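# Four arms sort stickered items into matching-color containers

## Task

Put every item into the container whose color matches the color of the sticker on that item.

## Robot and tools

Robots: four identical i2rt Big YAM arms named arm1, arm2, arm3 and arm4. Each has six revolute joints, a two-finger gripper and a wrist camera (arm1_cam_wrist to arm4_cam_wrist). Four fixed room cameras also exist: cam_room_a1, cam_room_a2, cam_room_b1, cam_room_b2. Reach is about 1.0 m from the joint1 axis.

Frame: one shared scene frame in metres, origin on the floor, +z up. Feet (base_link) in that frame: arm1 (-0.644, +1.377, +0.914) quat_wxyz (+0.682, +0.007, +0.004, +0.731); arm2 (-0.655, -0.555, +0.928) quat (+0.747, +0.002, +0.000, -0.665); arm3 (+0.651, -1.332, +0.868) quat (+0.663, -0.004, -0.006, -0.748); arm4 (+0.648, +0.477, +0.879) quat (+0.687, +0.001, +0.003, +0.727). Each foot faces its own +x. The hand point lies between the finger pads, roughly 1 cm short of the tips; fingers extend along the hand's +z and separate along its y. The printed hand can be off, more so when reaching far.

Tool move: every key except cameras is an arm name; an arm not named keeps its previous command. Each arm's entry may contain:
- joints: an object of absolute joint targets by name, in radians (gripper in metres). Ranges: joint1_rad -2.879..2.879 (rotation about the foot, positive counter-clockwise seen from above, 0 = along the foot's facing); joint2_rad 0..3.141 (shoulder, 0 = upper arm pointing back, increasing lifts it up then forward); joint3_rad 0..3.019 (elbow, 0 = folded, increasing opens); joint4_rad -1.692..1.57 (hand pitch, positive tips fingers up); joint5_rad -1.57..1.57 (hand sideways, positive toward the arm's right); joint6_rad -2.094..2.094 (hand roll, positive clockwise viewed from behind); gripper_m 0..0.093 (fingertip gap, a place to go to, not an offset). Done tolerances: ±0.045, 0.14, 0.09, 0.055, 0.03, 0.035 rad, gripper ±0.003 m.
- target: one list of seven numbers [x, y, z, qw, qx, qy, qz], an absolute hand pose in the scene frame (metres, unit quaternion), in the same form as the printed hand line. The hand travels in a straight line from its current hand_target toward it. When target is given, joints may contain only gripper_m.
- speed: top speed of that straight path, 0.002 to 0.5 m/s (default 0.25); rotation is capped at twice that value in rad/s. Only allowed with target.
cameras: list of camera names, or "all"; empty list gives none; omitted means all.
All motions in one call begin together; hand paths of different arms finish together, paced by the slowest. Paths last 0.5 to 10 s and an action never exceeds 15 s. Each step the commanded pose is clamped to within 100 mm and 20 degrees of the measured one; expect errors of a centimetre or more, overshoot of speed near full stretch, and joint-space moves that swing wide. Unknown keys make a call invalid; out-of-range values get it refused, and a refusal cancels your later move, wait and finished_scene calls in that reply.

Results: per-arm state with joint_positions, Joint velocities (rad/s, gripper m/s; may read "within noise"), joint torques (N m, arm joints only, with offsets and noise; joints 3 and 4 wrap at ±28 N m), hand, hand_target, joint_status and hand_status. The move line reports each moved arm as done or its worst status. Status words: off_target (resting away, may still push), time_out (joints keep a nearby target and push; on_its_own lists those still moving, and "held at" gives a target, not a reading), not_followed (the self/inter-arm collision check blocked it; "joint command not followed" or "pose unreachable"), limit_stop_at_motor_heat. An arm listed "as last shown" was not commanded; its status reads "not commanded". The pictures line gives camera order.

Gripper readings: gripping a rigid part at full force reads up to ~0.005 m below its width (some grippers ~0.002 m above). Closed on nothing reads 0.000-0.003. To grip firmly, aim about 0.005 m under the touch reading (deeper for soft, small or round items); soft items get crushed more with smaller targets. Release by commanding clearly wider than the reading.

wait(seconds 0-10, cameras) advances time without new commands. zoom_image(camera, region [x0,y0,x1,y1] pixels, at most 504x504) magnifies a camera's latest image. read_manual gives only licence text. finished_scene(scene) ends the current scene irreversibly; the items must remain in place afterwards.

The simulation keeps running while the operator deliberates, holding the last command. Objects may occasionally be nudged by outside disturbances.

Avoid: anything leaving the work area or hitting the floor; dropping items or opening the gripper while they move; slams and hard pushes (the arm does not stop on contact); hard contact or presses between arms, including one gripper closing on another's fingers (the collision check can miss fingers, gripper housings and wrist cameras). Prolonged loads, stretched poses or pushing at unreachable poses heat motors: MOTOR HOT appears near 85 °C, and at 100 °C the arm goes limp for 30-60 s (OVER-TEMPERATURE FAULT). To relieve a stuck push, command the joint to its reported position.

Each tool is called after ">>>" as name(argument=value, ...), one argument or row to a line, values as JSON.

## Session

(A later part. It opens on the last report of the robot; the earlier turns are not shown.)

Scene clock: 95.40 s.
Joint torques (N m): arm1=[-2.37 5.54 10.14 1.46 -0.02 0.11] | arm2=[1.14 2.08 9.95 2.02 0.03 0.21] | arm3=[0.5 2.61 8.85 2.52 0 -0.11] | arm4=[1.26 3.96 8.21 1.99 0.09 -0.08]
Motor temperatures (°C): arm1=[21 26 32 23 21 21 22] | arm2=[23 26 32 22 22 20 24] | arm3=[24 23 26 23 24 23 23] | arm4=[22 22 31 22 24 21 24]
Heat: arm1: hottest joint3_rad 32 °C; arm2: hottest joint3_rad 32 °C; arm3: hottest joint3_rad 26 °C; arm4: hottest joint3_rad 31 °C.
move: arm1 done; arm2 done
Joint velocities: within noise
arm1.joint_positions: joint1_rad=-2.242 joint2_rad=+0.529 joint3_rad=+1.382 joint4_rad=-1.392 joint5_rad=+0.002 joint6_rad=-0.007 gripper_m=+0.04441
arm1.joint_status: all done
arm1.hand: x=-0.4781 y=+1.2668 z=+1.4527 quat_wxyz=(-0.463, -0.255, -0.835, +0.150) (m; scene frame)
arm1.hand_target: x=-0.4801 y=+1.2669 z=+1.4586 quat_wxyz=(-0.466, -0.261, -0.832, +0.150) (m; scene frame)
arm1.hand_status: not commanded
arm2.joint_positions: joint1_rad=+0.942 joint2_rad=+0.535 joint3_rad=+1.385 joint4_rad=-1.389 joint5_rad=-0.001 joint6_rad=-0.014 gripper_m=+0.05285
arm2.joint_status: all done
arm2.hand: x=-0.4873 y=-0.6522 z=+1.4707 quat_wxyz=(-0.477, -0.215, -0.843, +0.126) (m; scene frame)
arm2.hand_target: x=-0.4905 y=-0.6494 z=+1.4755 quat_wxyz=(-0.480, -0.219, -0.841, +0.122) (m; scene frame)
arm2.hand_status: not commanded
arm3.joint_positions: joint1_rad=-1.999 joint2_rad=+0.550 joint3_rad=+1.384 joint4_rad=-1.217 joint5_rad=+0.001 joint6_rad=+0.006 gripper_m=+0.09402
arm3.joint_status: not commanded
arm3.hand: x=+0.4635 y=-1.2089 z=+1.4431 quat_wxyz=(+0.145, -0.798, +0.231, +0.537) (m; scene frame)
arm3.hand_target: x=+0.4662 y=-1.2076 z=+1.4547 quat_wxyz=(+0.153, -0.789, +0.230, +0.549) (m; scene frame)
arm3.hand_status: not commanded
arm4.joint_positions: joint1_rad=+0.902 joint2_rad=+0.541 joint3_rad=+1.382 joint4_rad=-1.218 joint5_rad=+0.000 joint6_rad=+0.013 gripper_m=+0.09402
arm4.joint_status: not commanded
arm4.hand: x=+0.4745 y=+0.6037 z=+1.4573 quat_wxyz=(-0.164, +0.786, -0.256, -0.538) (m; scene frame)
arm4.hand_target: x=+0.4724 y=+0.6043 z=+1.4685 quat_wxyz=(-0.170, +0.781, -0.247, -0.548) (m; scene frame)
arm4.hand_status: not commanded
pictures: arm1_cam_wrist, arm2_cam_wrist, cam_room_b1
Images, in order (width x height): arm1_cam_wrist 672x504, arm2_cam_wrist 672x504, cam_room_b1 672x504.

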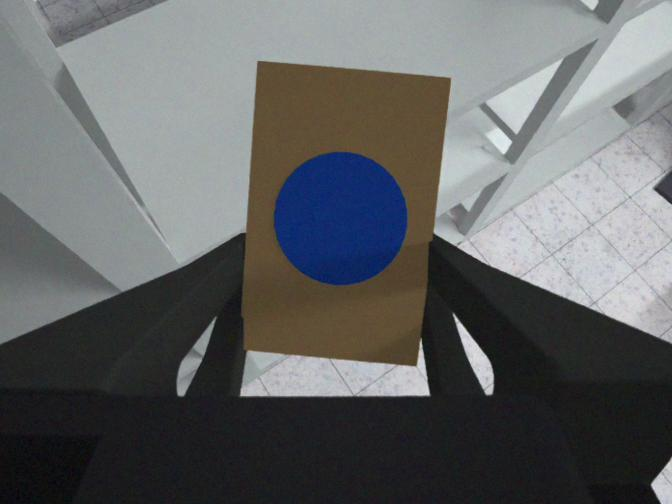

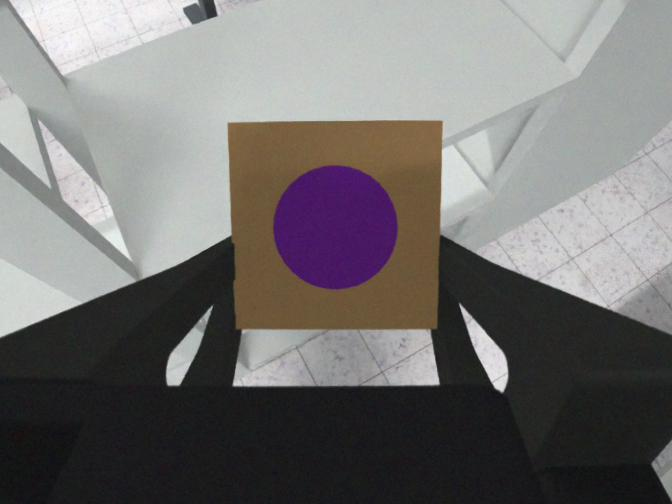

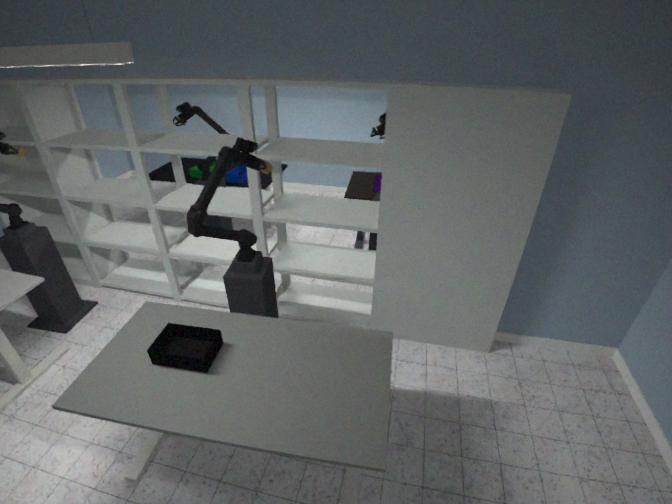

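>>> move(
  arm1={"target":[-0.25,1.103,1.25,0.271,0.2867,0.9148,-0.0849],"speed":0.3},
  arm2={"target":[-0.25,-0.78,1.25,0.275,0.2401,0.9283,-0.0711],"speed":0.3},
  cameras=[],
)

>>> move(
  arm1={"target":[-0.005,0.935,1.16,0.271,0.2867,0.9148,-0.0849],"speed":0.25},
  arm2={"target":[0.0,-0.92,1.16,0.275,0.2401,0.9283,-0.0711],"speed":0.25},
  cameras=["arm1_cam_wrist","arm2_cam_wrist","cam_room_a1"],
)

Scene clock: 104.93 s.
Joint torques (N m): arm1=[-2.84 -8.53 17.48 1.8 -0.05 0.06] | arm2=[1.44 -11.75 15.1 2.52 0.08 0.21] | arm3=[0.5 2.73 8.88 2.48 -0.02 -0.11] | arm4=[1.08 3.72 8.27 2.07 0.09 -0.11]
Motor temperatures (°C): arm1=[21 25 32 23 21 21 22] | arm2=[23 26 31 22 22 20 24] | arm3=[24 23 26 23 24 23 23] | arm4=[22 22 31 22 24 21 24]
Heat: arm1: hottest joint3_rad 32 °C; arm2: hottest joint3_rad 31 °C; arm3: hottest joint3_rad 26 °C; arm4: hottest joint3_rad 31 °C.
move: arm1 off_target; arm2 off_target
Joint velocities: within noise
arm1.joint_positions: joint1_rad=-2.245 joint2_rad=+1.234 joint3_rad=+1.250 joint4_rad=-1.097 joint5_rad=-0.009 joint6_rad=-0.007 gripper_m=+0.04441
arm1.joint_status: not commanded
arm1.hand: x=-0.2616 y=+1.1167 z=+1.2071 quat_wxyz=(-0.225, -0.284, -0.929, +0.070) (m; scene frame)
arm1.hand_target: x=-0.2525 y=+1.1049 z=+1.2501 quat_wxyz=(-0.271, -0.287, -0.915, +0.085) (m; scene frame)
arm1.hand_status: off_target (0.047 m and 5.8 deg from the pose sent, 0.346 m and 25.3 deg at the start)
arm2.joint_positions: joint1_rad=+0.945 joint2_rad=+1.209 joint3_rad=+1.205 joint4_rad=-1.068 joint5_rad=+0.003 joint6_rad=-0.012 gripper_m=+0.05285
arm2.joint_status: not commanded
arm2.hand: x=-0.2624 y=-0.7769 z=+1.2198 quat_wxyz=(-0.239, -0.239, -0.939, +0.063) (m; scene frame)
arm2.hand_target: x=-0.2513 y=-0.7792 z=+1.2501 quat_wxyz=(-0.275, -0.240, -0.928, +0.071) (m; scene frame)
arm2.hand_status: off_target (0.033 m and 4.4 deg from the pose sent, 0.348 m and 26.1 deg at the start)
arm3, arm4: as last shown
pictures: none
No camera images: "cameras" was empty.

Scene clock: 107.03 s.
Joint torques (N m): arm1=[-0.97 -20.25 17.96 0.76 0.09 0.15] | arm2=[1.32 -22.01 17.14 1.26 -0.01 0.17] | arm3=[0.44 2.61 8.81 2.52 -0.01 -0.11] | arm4=[0.91 3.55 8.12 2.02 0.07 -0.09]
Motor temperatures (°C): arm1=[21 25 32 23 21 21 22] | arm2=[23 26 32 22 22 20 24] | arm3=[24 23 26 23 24 23 23] | arm4=[22 22 31 22 24 21 24]
Heat: arm1: hottest joint3_rad 32 °C; arm2: hottest joint3_rad 32 °C; arm3: hottest joint3_rad 26 °C; arm4: hottest joint3_rad 31 °C.
move: arm1 off_target; arm2 off_target
Joint velocities: within noise
arm1.joint_positions: joint1_rad=-2.258 joint2_rad=+2.042 joint3_rad=+2.025 joint4_rad=-1.028 joint5_rad=-0.009 joint6_rad=-0.006 gripper_m=+0.04441
arm1.joint_status: not commanded
arm1.hand: x=-0.0212 y=+0.9370 z=+1.1214 quat_wxyz=(-0.241, -0.290, -0.923, +0.077) (m; scene frame)
arm1.hand_target: x=-0.0070 y=+0.9365 z=+1.1603 quat_wxyz=(-0.272, -0.287, -0.915, +0.085) (m; scene frame)
arm1.hand_status: off_target (0.042 m and 3.7 deg from the pose sent, 0.318 m and 5.8 deg at the start)
arm2.joint_positions: joint1_rad=+0.942 joint2_rad=+1.958 joint3_rad=+1.865 joint4_rad=-0.942 joint5_rad=+0.003 joint6_rad=-0.012 gripper_m=+0.05285
arm2.joint_status: not commanded
arm2.hand: x=-0.0165 y=-0.9160 z=+1.1364 quat_wxyz=(-0.256, -0.239, -0.934, +0.068) (m; scene frame)
arm2.hand_target: x=-0.0014 y=-0.9190 z=+1.1600 quat_wxyz=(-0.276, -0.240, -0.928, +0.071) (m; scene frame)
arm2.hand_status: off_target (0.029 m and 2.4 deg from the pose sent, 0.305 m and 4.4 deg at the start)
arm3, arm4: as last shown
pictures: arm1_cam_wrist, arm2_cam_wrist, cam_room_a1
Images, in order (width x height): arm1_cam_wrist 672x504, arm2_cam_wrist 672x504, cam_room_a1 672x504.

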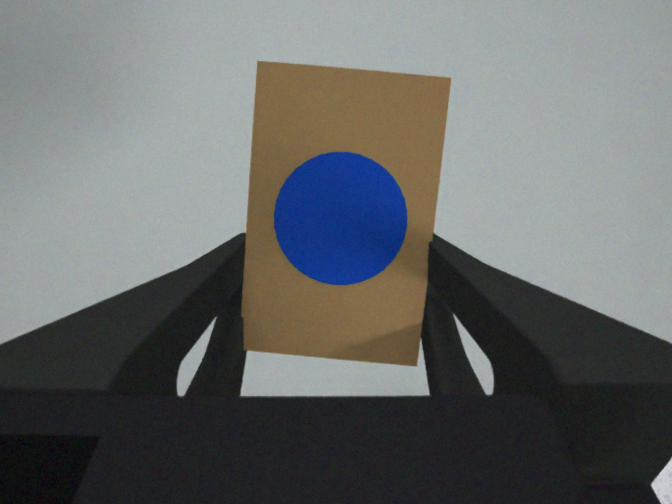

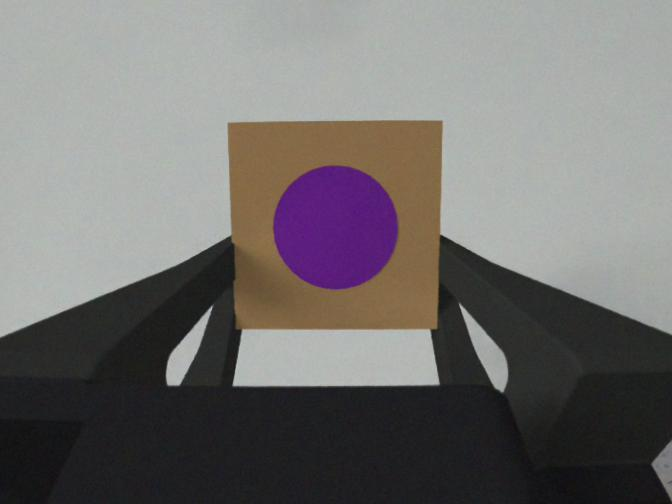

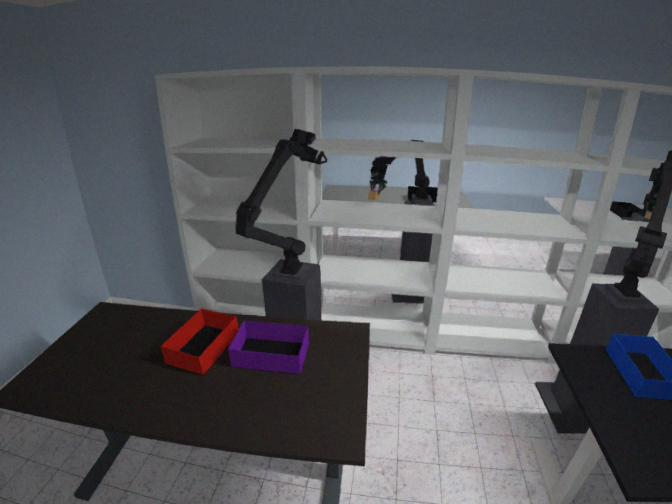

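>>> move(
  arm1={"target":[-0.005,0.935,1.09,0.271,0.2867,0.9148,-0.0849],"speed":0.1},
  arm2={"target":[0.0,-0.92,1.085,0.275,0.2401,0.9283,-0.0711],"speed":0.1},
  cameras=["cam_room_a1"],
)

>>> zoom_image(
  camera="cam_room_a1",
  region=[320, 130, 672, 270],
)

Scene clock: 113.23 s.
Joint torques (N m): arm1=[-0.91 -18.78 11.85 2.04 0.1 0.14] | arm2=[1.2 -21.66 10.8 2.78 0.01 0.17] | arm3=[0.38 2.78 8.87 2.5 -0.01 -0.1] | arm4=[1.38 3.66 8.24 2.03 0.08 -0.06]
Motor temperatures (°C): arm1=[21 26 33 23 21 21 22] | arm2=[23 26 33 22 22 20 24] | arm3=[24 23 26 23 24 23 23] | arm4=[22 22 31 22 24 21 24]
Heat: arm1: hottest joint3_rad 33 °C; arm2: hottest joint3_rad 33 °C; arm3: hottest joint3_rad 26 °C; arm4: hottest joint3_rad 31 °C.
move: arm1 done; arm2 off_target
Joint velocities: within noise
arm1.joint_positions: joint1_rad=-2.258 joint2_rad=+2.044 joint3_rad=+1.936 joint4_rad=-0.888 joint5_rad=-0.008 joint6_rad=-0.006 gripper_m=+0.04441
arm1.joint_status: not commanded
arm1.hand: x=-0.0146 y=+0.9320 z=+1.0917 quat_wxyz=(-0.263, -0.288, -0.917, +0.084) (m; scene frame)
arm1.hand_target: x=-0.0051 y=+0.9353 z=+1.0902 quat_wxyz=(-0.271, -0.287, -0.915, +0.085) (m; scene frame)
arm1.hand_status: done (0.010 m and 1.0 deg from the pose sent, 0.035 m and 3.7 deg at the start)
arm2.joint_positions: joint1_rad=+0.942 joint2_rad=+1.982 joint3_rad=+1.793 joint4_rad=-0.800 joint5_rad=+0.003 joint6_rad=-0.012 gripper_m=+0.05285
arm2.joint_status: not commanded
arm2.hand: x=-0.0057 y=-0.9220 z=+1.1012 quat_wxyz=(-0.277, -0.238, -0.928, +0.074) (m; scene frame)
arm2.hand_target: x=-0.0004 y=-0.9196 z=+1.0851 quat_wxyz=(-0.275, -0.240, -0.928, +0.071) (m; scene frame)
arm2.hand_status: off_target (0.017 m and 0.5 deg from the pose sent, 0.054 m and 2.4 deg at the start)
arm3, arm4: as last shown
pictures: cam_room_a1
Images, in order (width x height): cam_room_a1 672x504.

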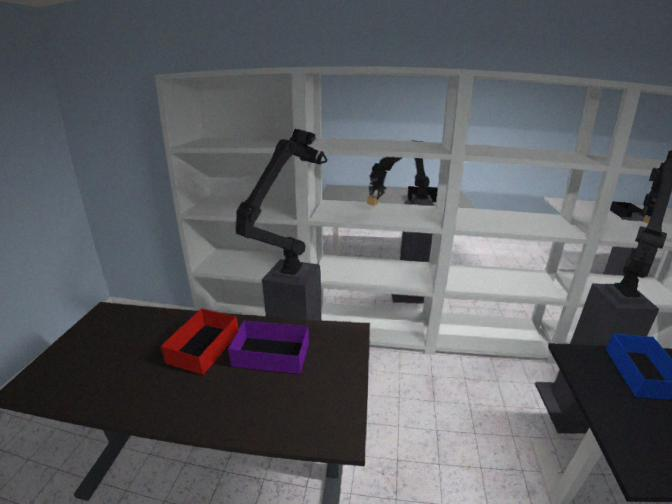

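Scaled by 1.432.

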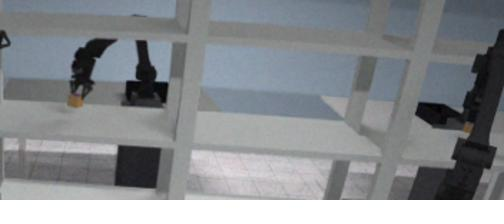

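>>> move(
  arm1={"target":[-0.005,0.935,1.045,0.271,0.2867,0.9148,-0.0849],"speed":0.07},
  arm2={"target":[0.0,-0.92,1.042,0.275,0.2401,0.9283,-0.0711],"speed":0.07},
  cameras=["cam_room_a1"],
)

>>> move(
  arm1={"target":[-0.005,0.935,1.032,0.271,0.2867,0.9148,-0.0849],"speed":0.04},
  arm2={"target":[0.0,-0.92,1.025,0.275,0.2401,0.9283,-0.0711],"speed":0.04},
  cameras=["cam_room_a1","cam_room_a2"],
)

>>> zoom_image(
  camera="cam_room_a1",
  region=[320, 130, 672, 270],
)

>>> zoom_image(
  camera="cam_room_a2",
  region=[100, 150, 350, 300],
)

Scene clock: 121.37 s.
Joint torques (N m): arm1=[-0.73 -18.78 11.62 1.84 0.11 0.1] | arm2=[1.26 -21.42 10.5 2.78 0 0.16] | arm3=[0.5 2.78 8.85 2.47 -0.01 -0.11] | arm4=[0.91 3.31 8.25 2.1 0.04 -0.07]
Motor temperatures (°C): arm1=[21 26 33 23 21 21 22] | arm2=[23 26 33 22 22 20 24] | arm3=[24 23 27 23 24 23 23] | arm4=[22 22 31 22 24 21 24]
Heat: arm1: hottest joint3_rad 33 °C; arm2: hottest joint3_rad 33 °C; arm3: hottest joint3_rad 27 °C; arm4: hottest joint3_rad 31 °C.
move: arm1 done; arm2 off_target
Joint velocities: within noise
arm1.joint_positions: joint1_rad=-2.258 joint2_rad=+2.069 joint3_rad=+1.855 joint4_rad=-0.784 joint5_rad=-0.008 joint6_rad=-0.005 gripper_m=+0.04441
arm1.joint_status: not commanded
arm1.hand: x=-0.0145 y=+0.9318 z=+1.0456 quat_wxyz=(-0.262, -0.288, -0.917, +0.084) (m; scene frame)
arm1.hand_target: x=-0.0051 y=+0.9353 z=+1.0452 quat_wxyz=(-0.271, -0.287, -0.915, +0.085) (m; scene frame)
arm1.hand_status: done (0.010 m and 1.0 deg from the pose sent, 0.048 m and 1.0 deg at the start)
arm2.joint_positions: joint1_rad=+0.942 joint2_rad=+2.010 joint3_rad=+1.728 joint4_rad=-0.702 joint5_rad=+0.003 joint6_rad=-0.012 gripper_m=+0.05285
arm2.joint_status: not commanded
arm2.hand: x=-0.0043 y=-0.9226 z=+1.0610 quat_wxyz=(-0.279, -0.238, -0.927, +0.074) (m; scene frame)
arm2.hand_target: x=-0.0005 y=-0.9196 z=+1.0423 quat_wxyz=(-0.275, -0.240, -0.928, +0.071) (m; scene frame)
arm2.hand_status: off_target (0.020 m and 0.7 deg from the pose sent, 0.060 m and 0.5 deg at the start)
arm3, arm4: as last shown
pictures: cam_room_a1
Images, in order (width x height): cam_room_a1 672x504.

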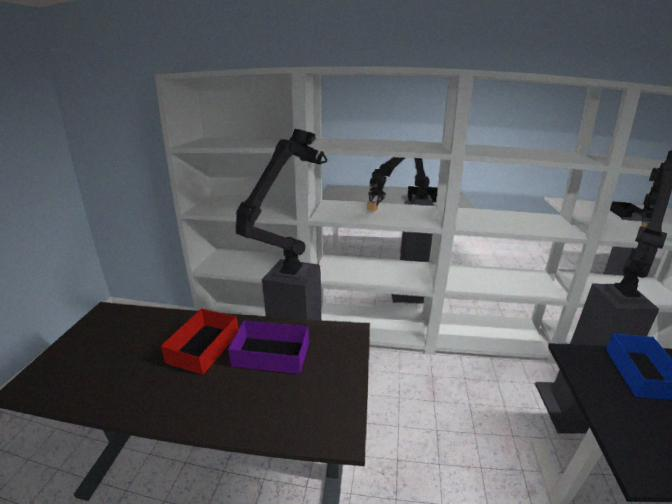

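Scene clock: 122.37 s.
Joint torques (N m): arm1=[-1.03 -18.9 11.29 2.09 0.11 0.14] | arm2=[1.2 -21.25 10.22 2.77 -0.01 0.16] | arm3=[0.44 2.55 8.84 2.54 -0.02 -0.11] | arm4=[0.97 3.49 8.23 2.13 0.12 -0.11]
Motor temperatures (°C): arm1=[21 26 33 23 21 21 22] | arm2=[23 26 32 22 22 20 24] | arm3=[24 23 27 23 24 23 23] | arm4=[22 22 31 22 24 21 24]
Heat: arm1: hottest joint3_rad 33 °C; arm2: hottest joint3_rad 32 °C; arm3: hottest joint3_rad 27 °C; arm4: hottest joint3_rad 31 °C.
move: arm1 off_target; arm2 off_target
Joint velocities: within noise
arm1.joint_positions: joint1_rad=-2.258 joint2_rad=+2.073 joint3_rad=+1.838 joint4_rad=-0.755 joint5_rad=-0.008 joint6_rad=-0.005 gripper_m=+0.04441
arm1.joint_status: not commanded
arm1.hand: x=-0.0139 y=+0.9313 z=+1.0379 quat_wxyz=(-0.266, -0.288, -0.916, +0.085) (m; scene frame)
arm1.hand_target: x=-0.0052 y=+0.9352 z=+1.0322 quat_wxyz=(-0.271, -0.287, -0.915, +0.085) (m; scene frame)
arm1.hand_status: off_target (0.011 m and 0.6 deg from the pose sent, 0.017 m and 1.1 deg at the start)
arm2.joint_positions: joint1_rad=+0.942 joint2_rad=+2.022 joint3_rad=+1.707 joint4_rad=-0.665 joint5_rad=+0.003 joint6_rad=-0.012 gripper_m=+0.05285
arm2.joint_status: not commanded
arm2.hand: x=-0.0035 y=-0.9230 z=+1.0470 quat_wxyz=(-0.281, -0.238, -0.927, +0.075) (m; scene frame)
arm2.hand_target: x=-0.0006 y=-0.9195 z=+1.0252 quat_wxyz=(-0.275, -0.240, -0.928, +0.071) (m; scene frame)
arm2.hand_status: off_target (0.023 m and 0.9 deg from the pose sent, 0.036 m and 0.7 deg at the start)
arm3, arm4: as last shown
pictures: cam_room_a1, cam_room_a2
Images, in order (width x height): cam_room_a1 672x504, cam_room_a2 672x504.

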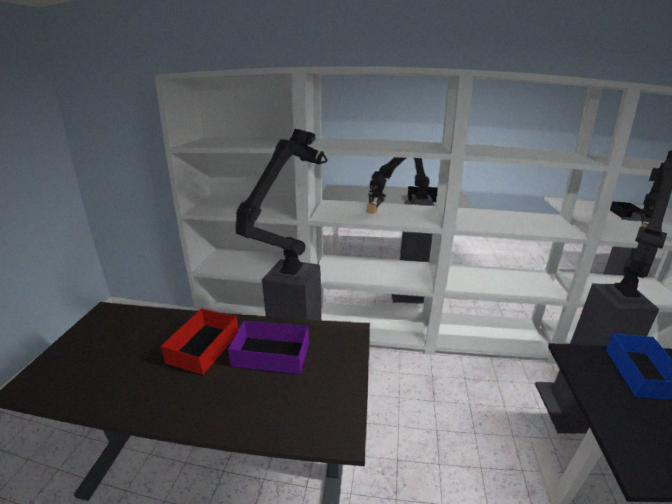

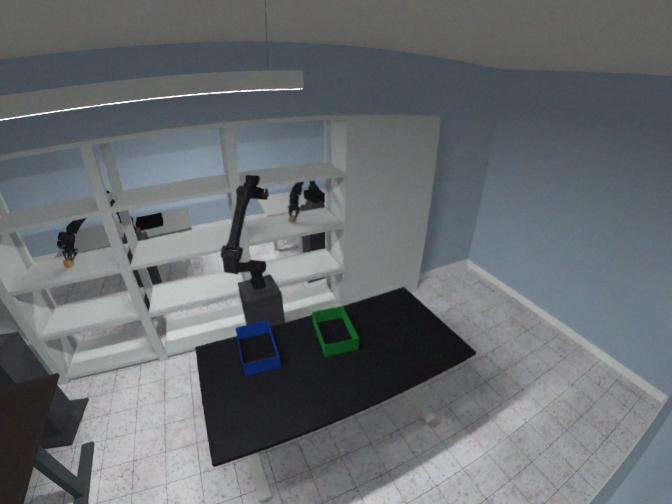

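Scaled by 1.432.

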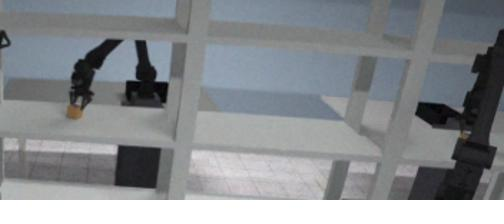

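Scaled by 2.016.

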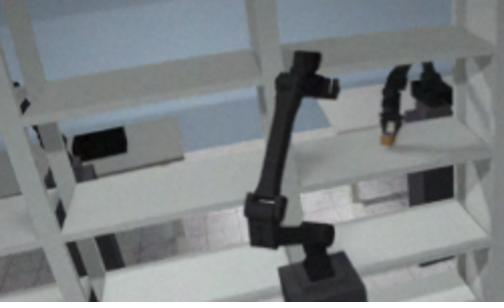

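>>> move(
  arm1={"target":[-0.005,0.935,1.02,0.271,0.2867,0.9148,-0.0849],"speed":0.04},
  arm2={"target":[0.0,-0.92,1.01,0.275,0.2401,0.9283,-0.0711],"speed":0.04},
  cameras=[],
)

Scene clock: 126.53 s.
Joint torques (N m): arm1=[-1.49 -18.32 11.26 1.98 0.1 0.13] | arm2=[1.26 -20.01 9.51 2.74 -0.01 0.16] | arm3=[0.38 2.67 8.83 2.51 -0.02 -0.11] | arm4=[0.97 4.01 8.16 2.15 0.07 -0.1]
Motor temperatures (°C): arm1=[21 26 33 23 21 21 22] | arm2=[23 27 33 22 22 20 24] | arm3=[24 23 27 23 24 23 23] | arm4=[22 22 32 22 24 21 24]
Heat: arm1: hottest joint3_rad 33 °C; arm2: hottest joint3_rad 33 °C; arm3: hottest joint3_rad 27 °C; arm4: hottest joint3_rad 32 °C.
move: arm1 off_target; arm2 off_target
Joint velocities: within noise
arm1.joint_positions: joint1_rad=-2.258 joint2_rad=+2.083 joint3_rad=+1.820 joint4_rad=-0.728 joint5_rad=-0.008 joint6_rad=-0.004 gripper_m=+0.04441
arm1.joint_status: not commanded
arm1.hand: x=-0.0138 y=+0.9311 z=+1.0253 quat_wxyz=(-0.266, -0.288, -0.916, +0.085) (m; scene frame)
arm1.hand_target: x=-0.0053 y=+0.9351 z=+1.0200 quat_wxyz=(-0.271, -0.287, -0.915, +0.085) (m; scene frame)
arm1.hand_status: off_target (0.011 m and 0.6 deg from the pose sent, 0.020 m and 0.6 deg at the start)
arm2.joint_positions: joint1_rad=+0.942 joint2_rad=+2.022 joint3_rad=+1.695 joint4_rad=-0.631 joint5_rad=+0.003 joint6_rad=-0.012 gripper_m=+0.05285
arm2.joint_status: not commanded
arm2.hand: x=-0.0007 y=-0.9245 z=+1.0459 quat_wxyz=(-0.292, -0.237, -0.924, +0.078) (m; scene frame)
arm2.hand_target: x=-0.0013 y=-0.9192 z=+1.0107 quat_wxyz=(-0.275, -0.240, -0.928, +0.071) (m; scene frame)
arm2.hand_status: off_target (0.036 m and 2.1 deg from the pose sent, 0.037 m and 0.9 deg at the start)
arm3, arm4: as last shown
pictures: none
No camera images: "cameras" was empty.

>>> move(
  arm1={"target":[-0.005,0.935,1.005,0.271,0.2867,0.9148,-0.0849],"speed":0.04},
  arm2={"joints":{"gripper_m":0.085}},
  cameras=["arm2_cam_wrist"],
)

Scene clock: 130.47 s.
Joint torques (N m): arm1=[-0.91 -18.08 10.45 1.88 0.11 0.1] | arm2=[1.14 -20.78 9.51 2.73 -0.01 0.16] | arm3=[0.44 2.67 8.84 2.51 -0.01 -0.11] | arm4=[1.44 3.6 8.24 2.1 0.08 -0.09]
Motor temperatures (°C): arm1=[21 27 34 23 21 21 22] | arm2=[23 27 32 22 22 20 24] | arm3=[24 23 27 23 24 23 23] | arm4=[22 22 32 22 24 21 24]
Heat: arm1: hottest joint3_rad 34 °C; arm2: hottest joint3_rad 32 °C; arm3: hottest joint3_rad 27 °C; arm4: hottest joint3_rad 32 °C.
move: arm1 off_target; arm2 done
Joint velocities: within noise
arm1.joint_positions: joint1_rad=-2.258 joint2_rad=+2.083 joint3_rad=+1.810 joint4_rad=-0.694 joint5_rad=-0.008 joint6_rad=-0.004 gripper_m=+0.04441
arm1.joint_status: not commanded
arm1.hand: x=-0.0106 y=+0.9291 z=+1.0246 quat_wxyz=(-0.276, -0.287, -0.913, +0.088) (m; scene frame)
arm1.hand_target: x=-0.0055 y=+0.9355 z=+1.0052 quat_wxyz=(-0.271, -0.287, -0.915, +0.085) (m; scene frame)
arm1.hand_status: off_target (0.021 m and 0.8 deg from the pose sent, 0.022 m and 0.6 deg at the start)
arm2.joint_positions: joint1_rad=+0.942 joint2_rad=+2.028 joint3_rad=+1.695 joint4_rad=-0.630 joint5_rad=+0.003 joint6_rad=-0.012 gripper_m=+0.08493
arm2.joint_status: all done
arm2.hand: x=-0.0006 y=-0.9246 z=+1.0419 quat_wxyz=(-0.289, -0.237, -0.924, +0.077) (m; scene frame)
arm2.hand_target: x=-0.0013 y=-0.9192 z=+1.0108 quat_wxyz=(-0.275, -0.240, -0.928, +0.071) (m; scene frame)
arm2.hand_status: not commanded
arm3, arm4: as last shown
pictures: arm2_cam_wrist
Images, in order (width x height): arm2_cam_wrist 672x504.

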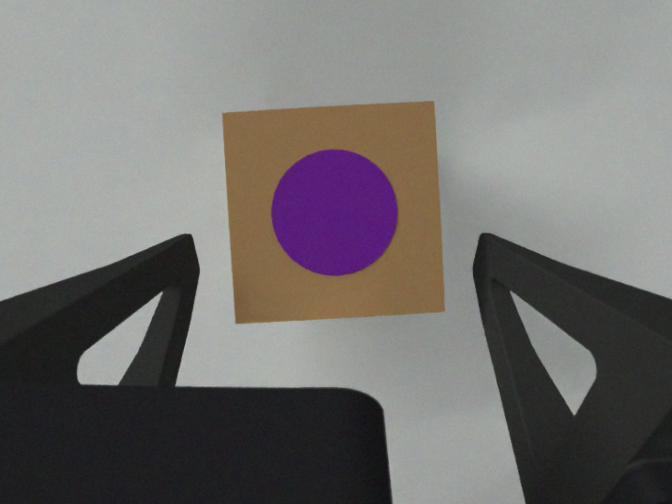

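>>> move(
  arm1={"joints":{"gripper_m":0.085}},
  arm2={"target":[-0.22,-0.80,1.22,0.275,0.2401,0.9283,-0.0711],"speed":0.25},
  arm3={"target":[0.227,-1.067,1.25,0.0727,-0.9254,0.2307,0.2918],"speed":0.25},
  cameras=["arm1_cam_wrist"],
)

>>> move(
  arm1={"target":[-0.22,1.08,1.22,0.271,0.2867,0.9148,-0.0849],"speed":0.25},
  arm2={"joints":{"joint2_rad":0.534,"joint3_rad":1.4,"joint4_rad":-1.4,"joint5_rad":0,"joint6_rad":0}},
  arm3={"target":[0.053,-0.957,1.16,0.0727,-0.9254,0.2307,0.2918],"speed":0.25},
  arm4={"target":[0.238,0.762,1.25,0.0979,-0.9017,0.3105,0.2843],"speed":0.25},
  cameras=["arm3_cam_wrist"],
)

>>> move(
  arm1={"joints":{"joint2_rad":0.534,"joint3_rad":1.4,"joint4_rad":-1.4,"joint5_rad":0,"joint6_rad":0}},
  arm4={"target":[0.04,0.895,1.15,0.0979,-0.9017,0.3105,0.2843],"speed":0.25},
  cameras=["arm3_cam_wrist","arm4_cam_wrist"],
)

Scene clock: 146.27 s.
Joint torques (N m): arm1=[-1.38 -18.32 11.11 1.96 0.11 0.1] | arm2=[1.08 -12.28 11.77 1.61 -0.03 0.14] | arm3=[0.91 -12.98 14.11 0.77 -0.1 -0.15] | arm4=[1.03 4.01 8.25 2.14 0.08 -0.11]
Motor temperatures (°C): arm1=[21 27 34 23 21 21 22] | arm2=[23 27 32 22 22 20 23] | arm3=[24 23 27 23 24 23 23] | arm4=[22 22 32 22 24 21 24]
Heat: arm1: hottest joint3_rad 34 °C; arm2: hottest joint3_rad 32 °C; arm3: hottest joint3_rad 27 °C; arm4: hottest joint3_rad 32 °C.
move: arm1 done; arm2 done; arm3 off_target
Joint velocities: within noise
arm1.joint_positions: joint1_rad=-2.258 joint2_rad=+2.092 joint3_rad=+1.802 joint4_rad=-0.693 joint5_rad=-0.007 joint6_rad=-0.003 gripper_m=+0.08496
arm1.joint_status: all done
arm1.hand: x=-0.0129 y=+0.9306 z=+1.0140 quat_wxyz=(-0.269, -0.288, -0.915, +0.086) (m; scene frame)
arm1.hand_target: x=-0.0055 y=+0.9354 z=+1.0053 quat_wxyz=(-0.271, -0.287, -0.915, +0.085) (m; scene frame)
arm1.hand_status: not commanded
arm2.joint_positions: joint1_rad=+0.941 joint2_rad=+1.294 joint3_rad=+1.251 joint4_rad=-0.948 joint5_rad=+0.002 joint6_rad=-0.012 gripper_m=+0.08493
arm2.joint_status: not commanded
arm2.hand: x=-0.2203 y=-0.8024 z=+1.2195 quat_wxyz=(-0.276, -0.238, -0.928, +0.074) (m; scene frame)
arm2.hand_target: x=-0.2200 y=-0.8001 z=+1.2200 quat_wxyz=(-0.275, -0.240, -0.928, +0.071) (m; scene frame)
arm2.hand_status: done (0.003 m and 0.4 deg from the pose sent, 0.309 m and 1.9 deg at the start)
arm3.joint_positions: joint1_rad=-2.001 joint2_rad=+1.290 joint3_rad=+1.417 joint4_rad=-1.140 joint5_rad=-0.028 joint6_rad=-0.056 gripper_m=+0.09402
arm3.joint_status: not commanded
arm3.hand: x=+0.2298 y=-1.0735 z=+1.2168 quat_wxyz=(+0.063, -0.934, +0.233, +0.265) (m; scene frame)
arm3.hand_target: x=+0.2282 y=-1.0678 z=+1.2497 quat_wxyz=(+0.073, -0.925, +0.231, +0.292) (m; scene frame)
arm3.hand_status: off_target (0.034 m and 3.4 deg from the pose sent, 0.337 m and 32.8 deg at the start)
arm4.joint_positions: joint1_rad=+0.902 joint2_rad=+0.541 joint3_rad=+1.382 joint4_rad=-1.218 joint5_rad=+0.000 joint6_rad=+0.013 gripper_m=+0.09402
arm4.joint_status: not commanded
arm4.hand: x=+0.4745 y=+0.6037 z=+1.4573 quat_wxyz=(-0.164, +0.786, -0.256, -0.538) (m; scene frame)
arm4.hand_target: x=+0.4724 y=+0.6043 z=+1.4685 quat_wxyz=(-0.170, +0.781, -0.247, -0.548) (m; scene frame)
arm4.hand_status: not commanded
pictures: arm1_cam_wrist
Images, in order (width x height): arm1_cam_wrist 672x504.

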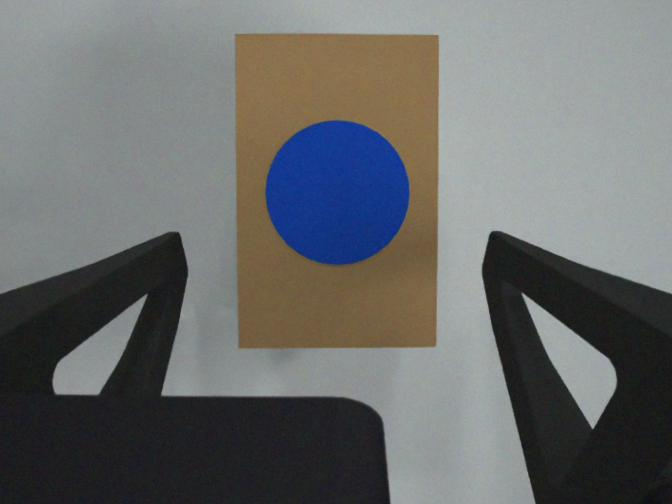

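Scene clock: 148.47 s.
Joint torques (N m): arm1=[-1.9 -12.92 13.64 1.25 -0.03 -0.03] | arm2=[1.08 3.25 9.18 1.91 -0.13 0.18] | arm3=[1.96 -21.07 14.2 1.42 -0.11 -0.12] | arm4=[1.55 -12.4 12.85 0.88 0.24 0.18]
Motor temperatures (°C): arm1=[21 27 34 23 21 21 22] | arm2=[23 27 32 22 22 20 23] | arm3=[24 23 27 23 24 23 23] | arm4=[22 22 32 22 24 21 24]
Heat: arm1: hottest joint3_rad 34 °C; arm2: hottest joint3_rad 32 °C; arm3: hottest joint3_rad 27 °C; arm4: hottest joint3_rad 32 °C.
move: arm1 off_target; arm2 done; arm3 off_target; arm4 off_target
Joint velocities: within noise
arm1.joint_positions: joint1_rad=-2.258 joint2_rad=+1.358 joint3_rad=+1.305 joint4_rad=-0.986 joint5_rad=-0.010 joint6_rad=+0.002 gripper_m=+0.08496
arm1.joint_status: not commanded
arm1.hand: x=-0.2194 y=+1.0795 z=+1.1896 quat_wxyz=(-0.244, -0.293, -0.921, +0.076) (m; scene frame)
arm1.hand_target: x=-0.2205 y=+1.0803 z=+1.2194 quat_wxyz=(-0.271, -0.287, -0.915, +0.085) (m; scene frame)
arm1.hand_status: off_target (0.030 m and 3.4 deg from the pose sent, 0.328 m and 0.3 deg at the start)
arm2.joint_positions: joint1_rad=+0.941 joint2_rad=+0.526 joint3_rad=+1.392 joint4_rad=-1.386 joint5_rad=+0.002 joint6_rad=-0.012 gripper_m=+0.08493
arm2.joint_status: all done
arm2.hand: x=-0.4916 y=-0.6507 z=+1.4764 quat_wxyz=(-0.485, -0.216, -0.838, +0.130) (m; scene frame)
arm2.hand_target: x=-0.4907 y=-0.6498 z=+1.4755 quat_wxyz=(-0.480, -0.220, -0.840, +0.123) (m; scene frame)
arm2.hand_status: not commanded
arm3.joint_positions: joint1_rad=-2.022 joint2_rad=+1.808 joint3_rad=+1.794 joint4_rad=-1.004 joint5_rad=-0.031 joint6_rad=-0.059 gripper_m=+0.09402
arm3.joint_status: not commanded
arm3.hand: x=+0.0695 y=-0.9599 z=+1.1302 quat_wxyz=(+0.064, -0.932, +0.242, +0.262) (m; scene frame)
arm3.hand_target: x=+0.0547 y=-0.9580 z=+1.1602 quat_wxyz=(+0.073, -0.925, +0.231, +0.292) (m; scene frame)
arm3.hand_status: off_target (0.034 m and 3.8 deg from the pose sent, 0.219 m and 3.4 deg at the start)
arm4.joint_positions: joint1_rad=+0.923 joint2_rad=+1.290 joint3_rad=+1.385 joint4_rad=-1.115 joint5_rad=+0.045 joint6_rad=+0.047 gripper_m=+0.09402
arm4.joint_status: not commanded
arm4.hand: x=+0.2464 y=+0.7592 z=+1.2201 quat_wxyz=(-0.092, +0.911, -0.308, -0.258) (m; scene frame)
arm4.hand_target: x=+0.2391 y=+0.7612 z=+1.2498 quat_wxyz=(-0.098, +0.902, -0.310, -0.285) (m; scene frame)
arm4.hand_status: off_target (0.031 m and 3.3 deg from the pose sent, 0.352 m and 33.6 deg at the start)
pictures: arm3_cam_wrist
Images, in order (width x height): arm3_cam_wrist 672x504.

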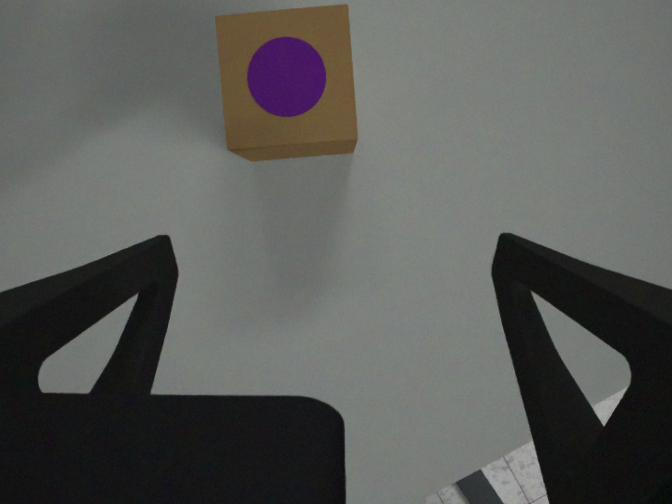

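Scene clock: 150.33 s.
Joint torques (N m): arm1=[-2.2 6.77 9.78 1.26 0.11 0] | arm2=[1.08 3.19 9.16 1.88 -0.12 0.18] | arm3=[2.26 -21.01 14.23 1.4 -0.12 -0.13] | arm4=[0.91 -21.3 12.98 0.96 0.12 0.13]
Motor temperatures (°C): arm1=[21 27 34 23 21 21 22] | arm2=[23 27 32 22 22 20 23] | arm3=[24 24 28 23 24 23 23] | arm4=[22 22 32 22 24 21 24]
Heat: arm1: hottest joint3_rad 34 °C; arm2: hottest joint3_rad 32 °C; arm3: hottest joint3_rad 28 °C; arm4: hottest joint3_rad 32 °C.
move: arm1 done; arm4 off_target
Joint velocities: within noise
arm1.joint_positions: joint1_rad=-2.258 joint2_rad=+0.526 joint3_rad=+1.384 joint4_rad=-1.390 joint5_rad=-0.002 joint6_rad=+0.002 gripper_m=+0.08496
arm1.joint_status: all done
arm1.hand: x=-0.4805 y=+1.2656 z=+1.4549 quat_wxyz=(-0.466, -0.264, -0.831, +0.151) (m; scene frame)
arm1.hand_target: x=-0.4811 y=+1.2655 z=+1.4589 quat_wxyz=(-0.465, -0.264, -0.831, +0.152) (m; scene frame)
arm1.hand_status: not commanded
arm2, arm3: as last shown
arm4.joint_positions: joint1_rad=+0.928 joint2_rad=+1.903 joint3_rad=+1.883 joint4_rad=-0.981 joint5_rad=+0.047 joint6_rad=+0.049 gripper_m=+0.09402
arm4.joint_status: not commanded
arm4.hand: x=+0.0506 y=+0.8856 z=+1.1320 quat_wxyz=(-0.094, +0.909, -0.307, -0.266) (m; scene frame)
arm4.hand_target: x=+0.0410 y=+0.8943 z=+1.1500 quat_wxyz=(-0.098, +0.902, -0.310, -0.285) (m; scene frame)
arm4.hand_status: off_target (0.023 m and 2.3 deg from the pose sent, 0.257 m and 3.3 deg at the start)
pictures: arm3_cam_wrist, arm4_cam_wrist
Images, in order (width x height): arm3_cam_wrist 672x504, arm4_cam_wrist 672x504.

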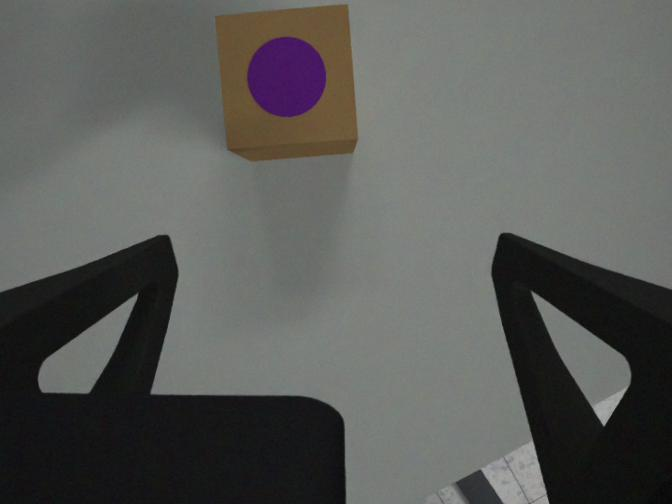

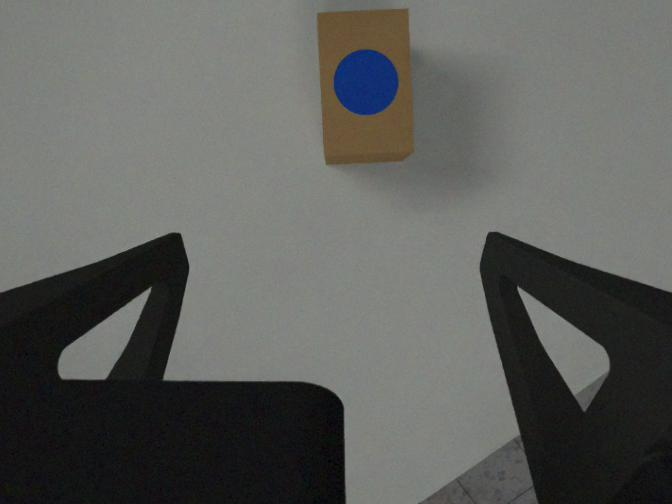

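>>> move(
  arm3={"target":[-0.006,-0.947,1.115,0.0625,-0.9328,0.1983,0.2941],"speed":0.2},
  arm4={"target":[-0.003,0.946,1.10,0.0904,-0.9096,0.2868,0.2868],"speed":0.2},
  cameras=["arm3_cam_wrist","arm4_cam_wrist"],
)

Scene clock: 170.77 s.
Joint torques (N m): arm1=[-1.85 6.01 9.96 1.26 0.13 0.04] | arm2=[1.03 3.19 9.16 1.84 -0.12 0.19] | arm3=[2.08 -24.47 14.12 1.37 -0.12 -0.12] | arm4=[0.91 -24.82 12.93 0.83 -0.04 -0.09]
Motor temperatures (°C): arm1=[21 26 34 23 21 21 22] | arm2=[23 26 32 22 22 20 23] | arm3=[24 25 30 23 24 23 23] | arm4=[22 23 34 22 24 21 24]
Heat: arm1: hottest joint3_rad 34 °C; arm2: hottest joint3_rad 32 °C; arm3: hottest joint3_rad 30 °C; arm4: hottest joint3_rad 34 °C.
move: arm3 off_target; arm4 off_target
Joint velocities: within noise
arm1, arm2: as last shown
arm3.joint_positions: joint1_rad=-1.999 joint2_rad=+1.981 joint3_rad=+1.925 joint4_rad=-0.969 joint5_rad=-0.057 joint6_rad=-0.097 gripper_m=+0.09402
arm3.joint_status: not commanded
arm3.hand: x=+0.0110 y=-0.9485 z=+1.0811 quat_wxyz=(+0.053, -0.940, +0.210, +0.263) (m; scene frame)
arm3.hand_target: x=-0.0042 y=-0.9482 z=+1.1152 quat_wxyz=(+0.063, -0.933, +0.198, +0.294) (m; scene frame)
arm3.hand_status: off_target (0.038 m and 4.1 deg from the pose sent, 0.078 m and 6.2 deg at the start)
arm4.joint_positions: joint1_rad=+0.892 joint2_rad=+2.115 joint3_rad=+2.079 joint4_rad=-0.968 joint5_rad=+0.002 joint6_rad=+0.002 gripper_m=+0.09402
arm4.joint_status: not commanded
arm4.hand: x=+0.0075 y=+0.9390 z=+1.0785 quat_wxyz=(-0.084, +0.913, -0.296, -0.268) (m; scene frame)
arm4.hand_target: x=-0.0019 y=+0.9453 z=+1.1000 quat_wxyz=(-0.091, +0.909, -0.287, -0.287) (m; scene frame)
arm4.hand_status: off_target (0.025 m and 2.6 deg from the pose sent, 0.087 m and 3.3 deg at the start)
pictures: arm3_cam_wrist, arm4_cam_wrist
Images, in order (width x height): arm3_cam_wrist 672x504, arm4_cam_wrist 672x504.

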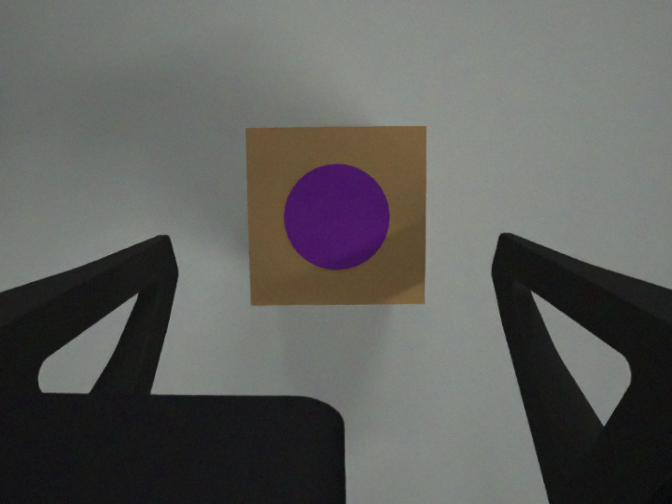

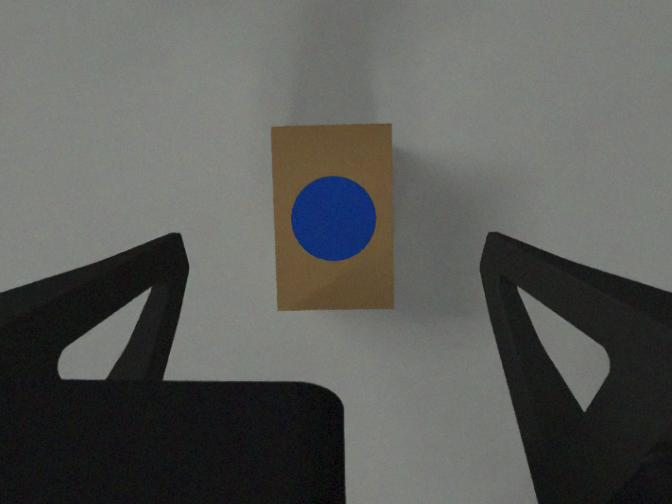

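>>> move(
  arm3={"target":[-0.008,-0.946,1.079,0.0625,-0.9328,0.1983,0.2941],"speed":0.1},
  arm4={"target":[-0.006,0.948,1.038,0.0904,-0.9096,0.2868,0.2868],"speed":0.1},
  cameras=["arm3_cam_wrist","arm4_cam_wrist"],
)

Scene clock: 180.03 s.
Joint torques (N m): arm1=[-1.79 5.66 9.94 1.29 0.09 0.01] | arm2=[0.97 3.14 9.14 1.89 -0.12 0.19] | arm3=[2.14 -23 8.61 1.76 -0.12 -0.13] | arm4=[0.91 -23 9.21 1.65 -0.04 -0.1]
Motor temperatures (°C): arm1=[21 26 34 23 21 21 22] | arm2=[23 26 32 22 22 20 23] | arm3=[24 26 32 23 24 23 23] | arm4=[22 24 34 22 24 21 24]
Heat: arm1: hottest joint3_rad 34 °C; arm2: hottest joint3_rad 32 °C; arm3: hottest joint3_rad 32 °C; arm4: hottest joint3_rad 34 °C.
move: arm3 off_target; arm4 off_target
Joint velocities: within noise
arm1, arm2: as last shown
arm3.joint_positions: joint1_rad=-1.999 joint2_rad=+1.981 joint3_rad=+1.925 joint4_rad=-0.893 joint5_rad=-0.057 joint6_rad=-0.097 gripper_m=+0.09402
arm3.joint_status: not commanded
arm3.hand: x=-0.0023 y=-0.9403 z=+1.0912 quat_wxyz=(+0.065, -0.930, +0.207, +0.297) (m; scene frame)
arm3.hand_target: x=-0.0078 y=-0.9462 z=+1.0791 quat_wxyz=(+0.062, -0.933, +0.198, +0.294) (m; scene frame)
arm3.hand_status: off_target (0.015 m and 1.1 deg from the pose sent, 0.019 m and 4.1 deg at the start)
arm4.joint_positions: joint1_rad=+0.892 joint2_rad=+2.123 joint3_rad=+2.013 joint4_rad=-0.845 joint5_rad=+0.001 joint6_rad=+0.001 gripper_m=+0.09402
arm4.joint_status: not commanded
arm4.hand: x=-0.0009 y=+0.9447 z=+1.0552 quat_wxyz=(-0.091, +0.907, -0.293, -0.290) (m; scene frame)
arm4.hand_target: x=-0.0054 y=+0.9476 z=+1.0380 quat_wxyz=(-0.090, +0.910, -0.287, -0.287) (m; scene frame)
arm4.hand_status: off_target (0.018 m and 0.9 deg from the pose sent, 0.044 m and 2.6 deg at the start)
pictures: arm3_cam_wrist, arm4_cam_wrist
Images, in order (width x height): arm3_cam_wrist 672x504, arm4_cam_wrist 672x504.

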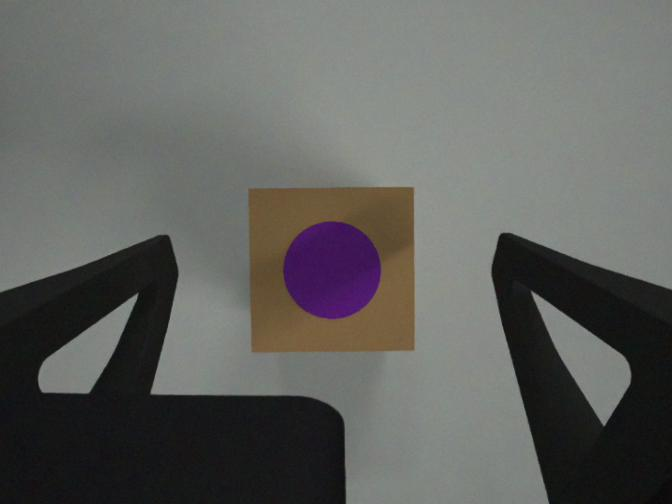

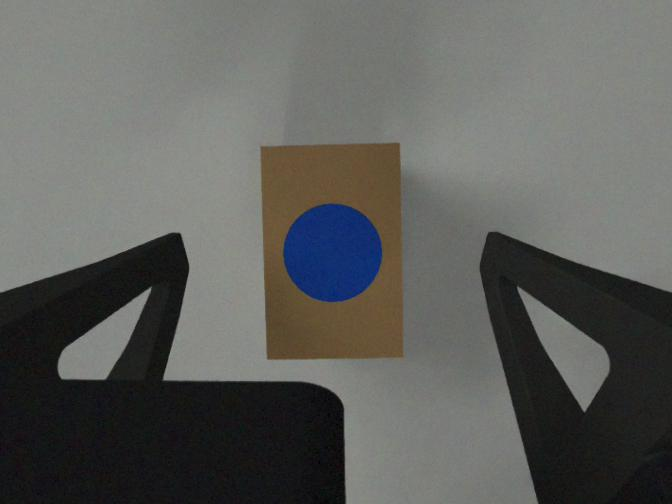

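>>> move(
  arm3={"target":[-0.004,-0.948,1.035,0.0625,-0.9328,0.1983,0.2941],"speed":0.08},
  arm4={"target":[-0.006,0.948,0.998,0.0904,-0.9096,0.2868,0.2868],"speed":0.08},
  cameras=["arm3_cam_wrist","arm4_cam_wrist"],
)

Scene clock: 185.90 s.
Joint torques (N m): arm1=[-1.79 5.66 9.96 1.32 0.11 -0.02] | arm2=[0.97 3.19 9.18 1.85 -0.12 0.18] | arm3=[1.9 -22.42 9.02 1.78 -0.12 -0.12] | arm4=[0.91 -23.12 9.21 1.65 -0.04 -0.1]
Motor temperatures (°C): arm1=[21 25 34 23 21 21 22] | arm2=[23 26 32 22 22 20 23] | arm3=[24 26 32 23 24 23 23] | arm4=[22 24 34 22 24 21 24]
Heat: arm1: hottest joint3_rad 34 °C; arm2: hottest joint3_rad 32 °C; arm3: hottest joint3_rad 32 °C; arm4: hottest joint3_rad 34 °C.
move: arm3 off_target; arm4 off_target
Joint velocities: within noise
arm1, arm2: as last shown
arm3.joint_positions: joint1_rad=-1.999 joint2_rad=+1.984 joint3_rad=+1.811 joint4_rad=-0.779 joint5_rad=-0.058 joint6_rad=-0.098 gripper_m=+0.09402
arm3.joint_status: not commanded
arm3.hand: x=+0.0018 y=-0.9435 z=+1.0459 quat_wxyz=(+0.064, -0.931, +0.206, +0.295) (m; scene frame)
arm3.hand_target: x=-0.0038 y=-0.9482 z=+1.0350 quat_wxyz=(+0.062, -0.933, +0.198, +0.294) (m; scene frame)
arm3.hand_status: off_target (0.013 m and 1.0 deg from the pose sent, 0.057 m and 1.1 deg at the start)
arm4.joint_positions: joint1_rad=+0.892 joint2_rad=+2.145 joint3_rad=+1.945 joint4_rad=-0.755 joint5_rad=+0.001 joint6_rad=+0.001 gripper_m=+0.09402
arm4.joint_status: not commanded
arm4.hand: x=-0.0019 y=+0.9451 z=+1.0154 quat_wxyz=(-0.091, +0.907, -0.293, -0.290) (m; scene frame)
arm4.hand_target: x=-0.0054 y=+0.9477 z=+0.9982 quat_wxyz=(-0.090, +0.910, -0.287, -0.287) (m; scene frame)
arm4.hand_status: off_target (0.018 m and 0.9 deg from the pose sent, 0.058 m and 0.9 deg at the start)
pictures: arm3_cam_wrist, arm4_cam_wrist
Images, in order (width x height): arm3_cam_wrist 672x504, arm4_cam_wrist 672x504.

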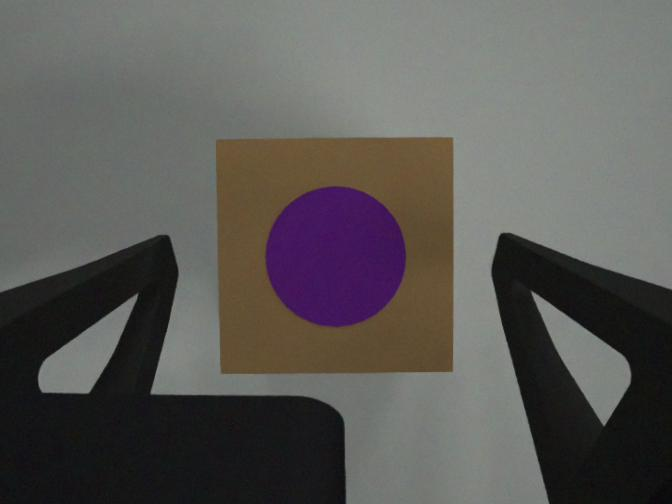

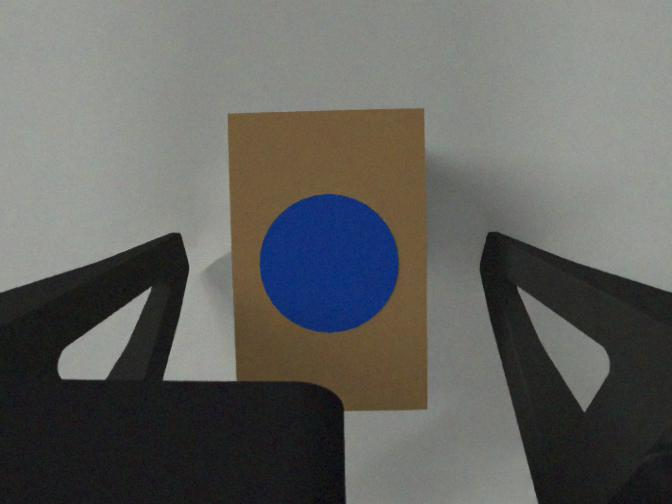

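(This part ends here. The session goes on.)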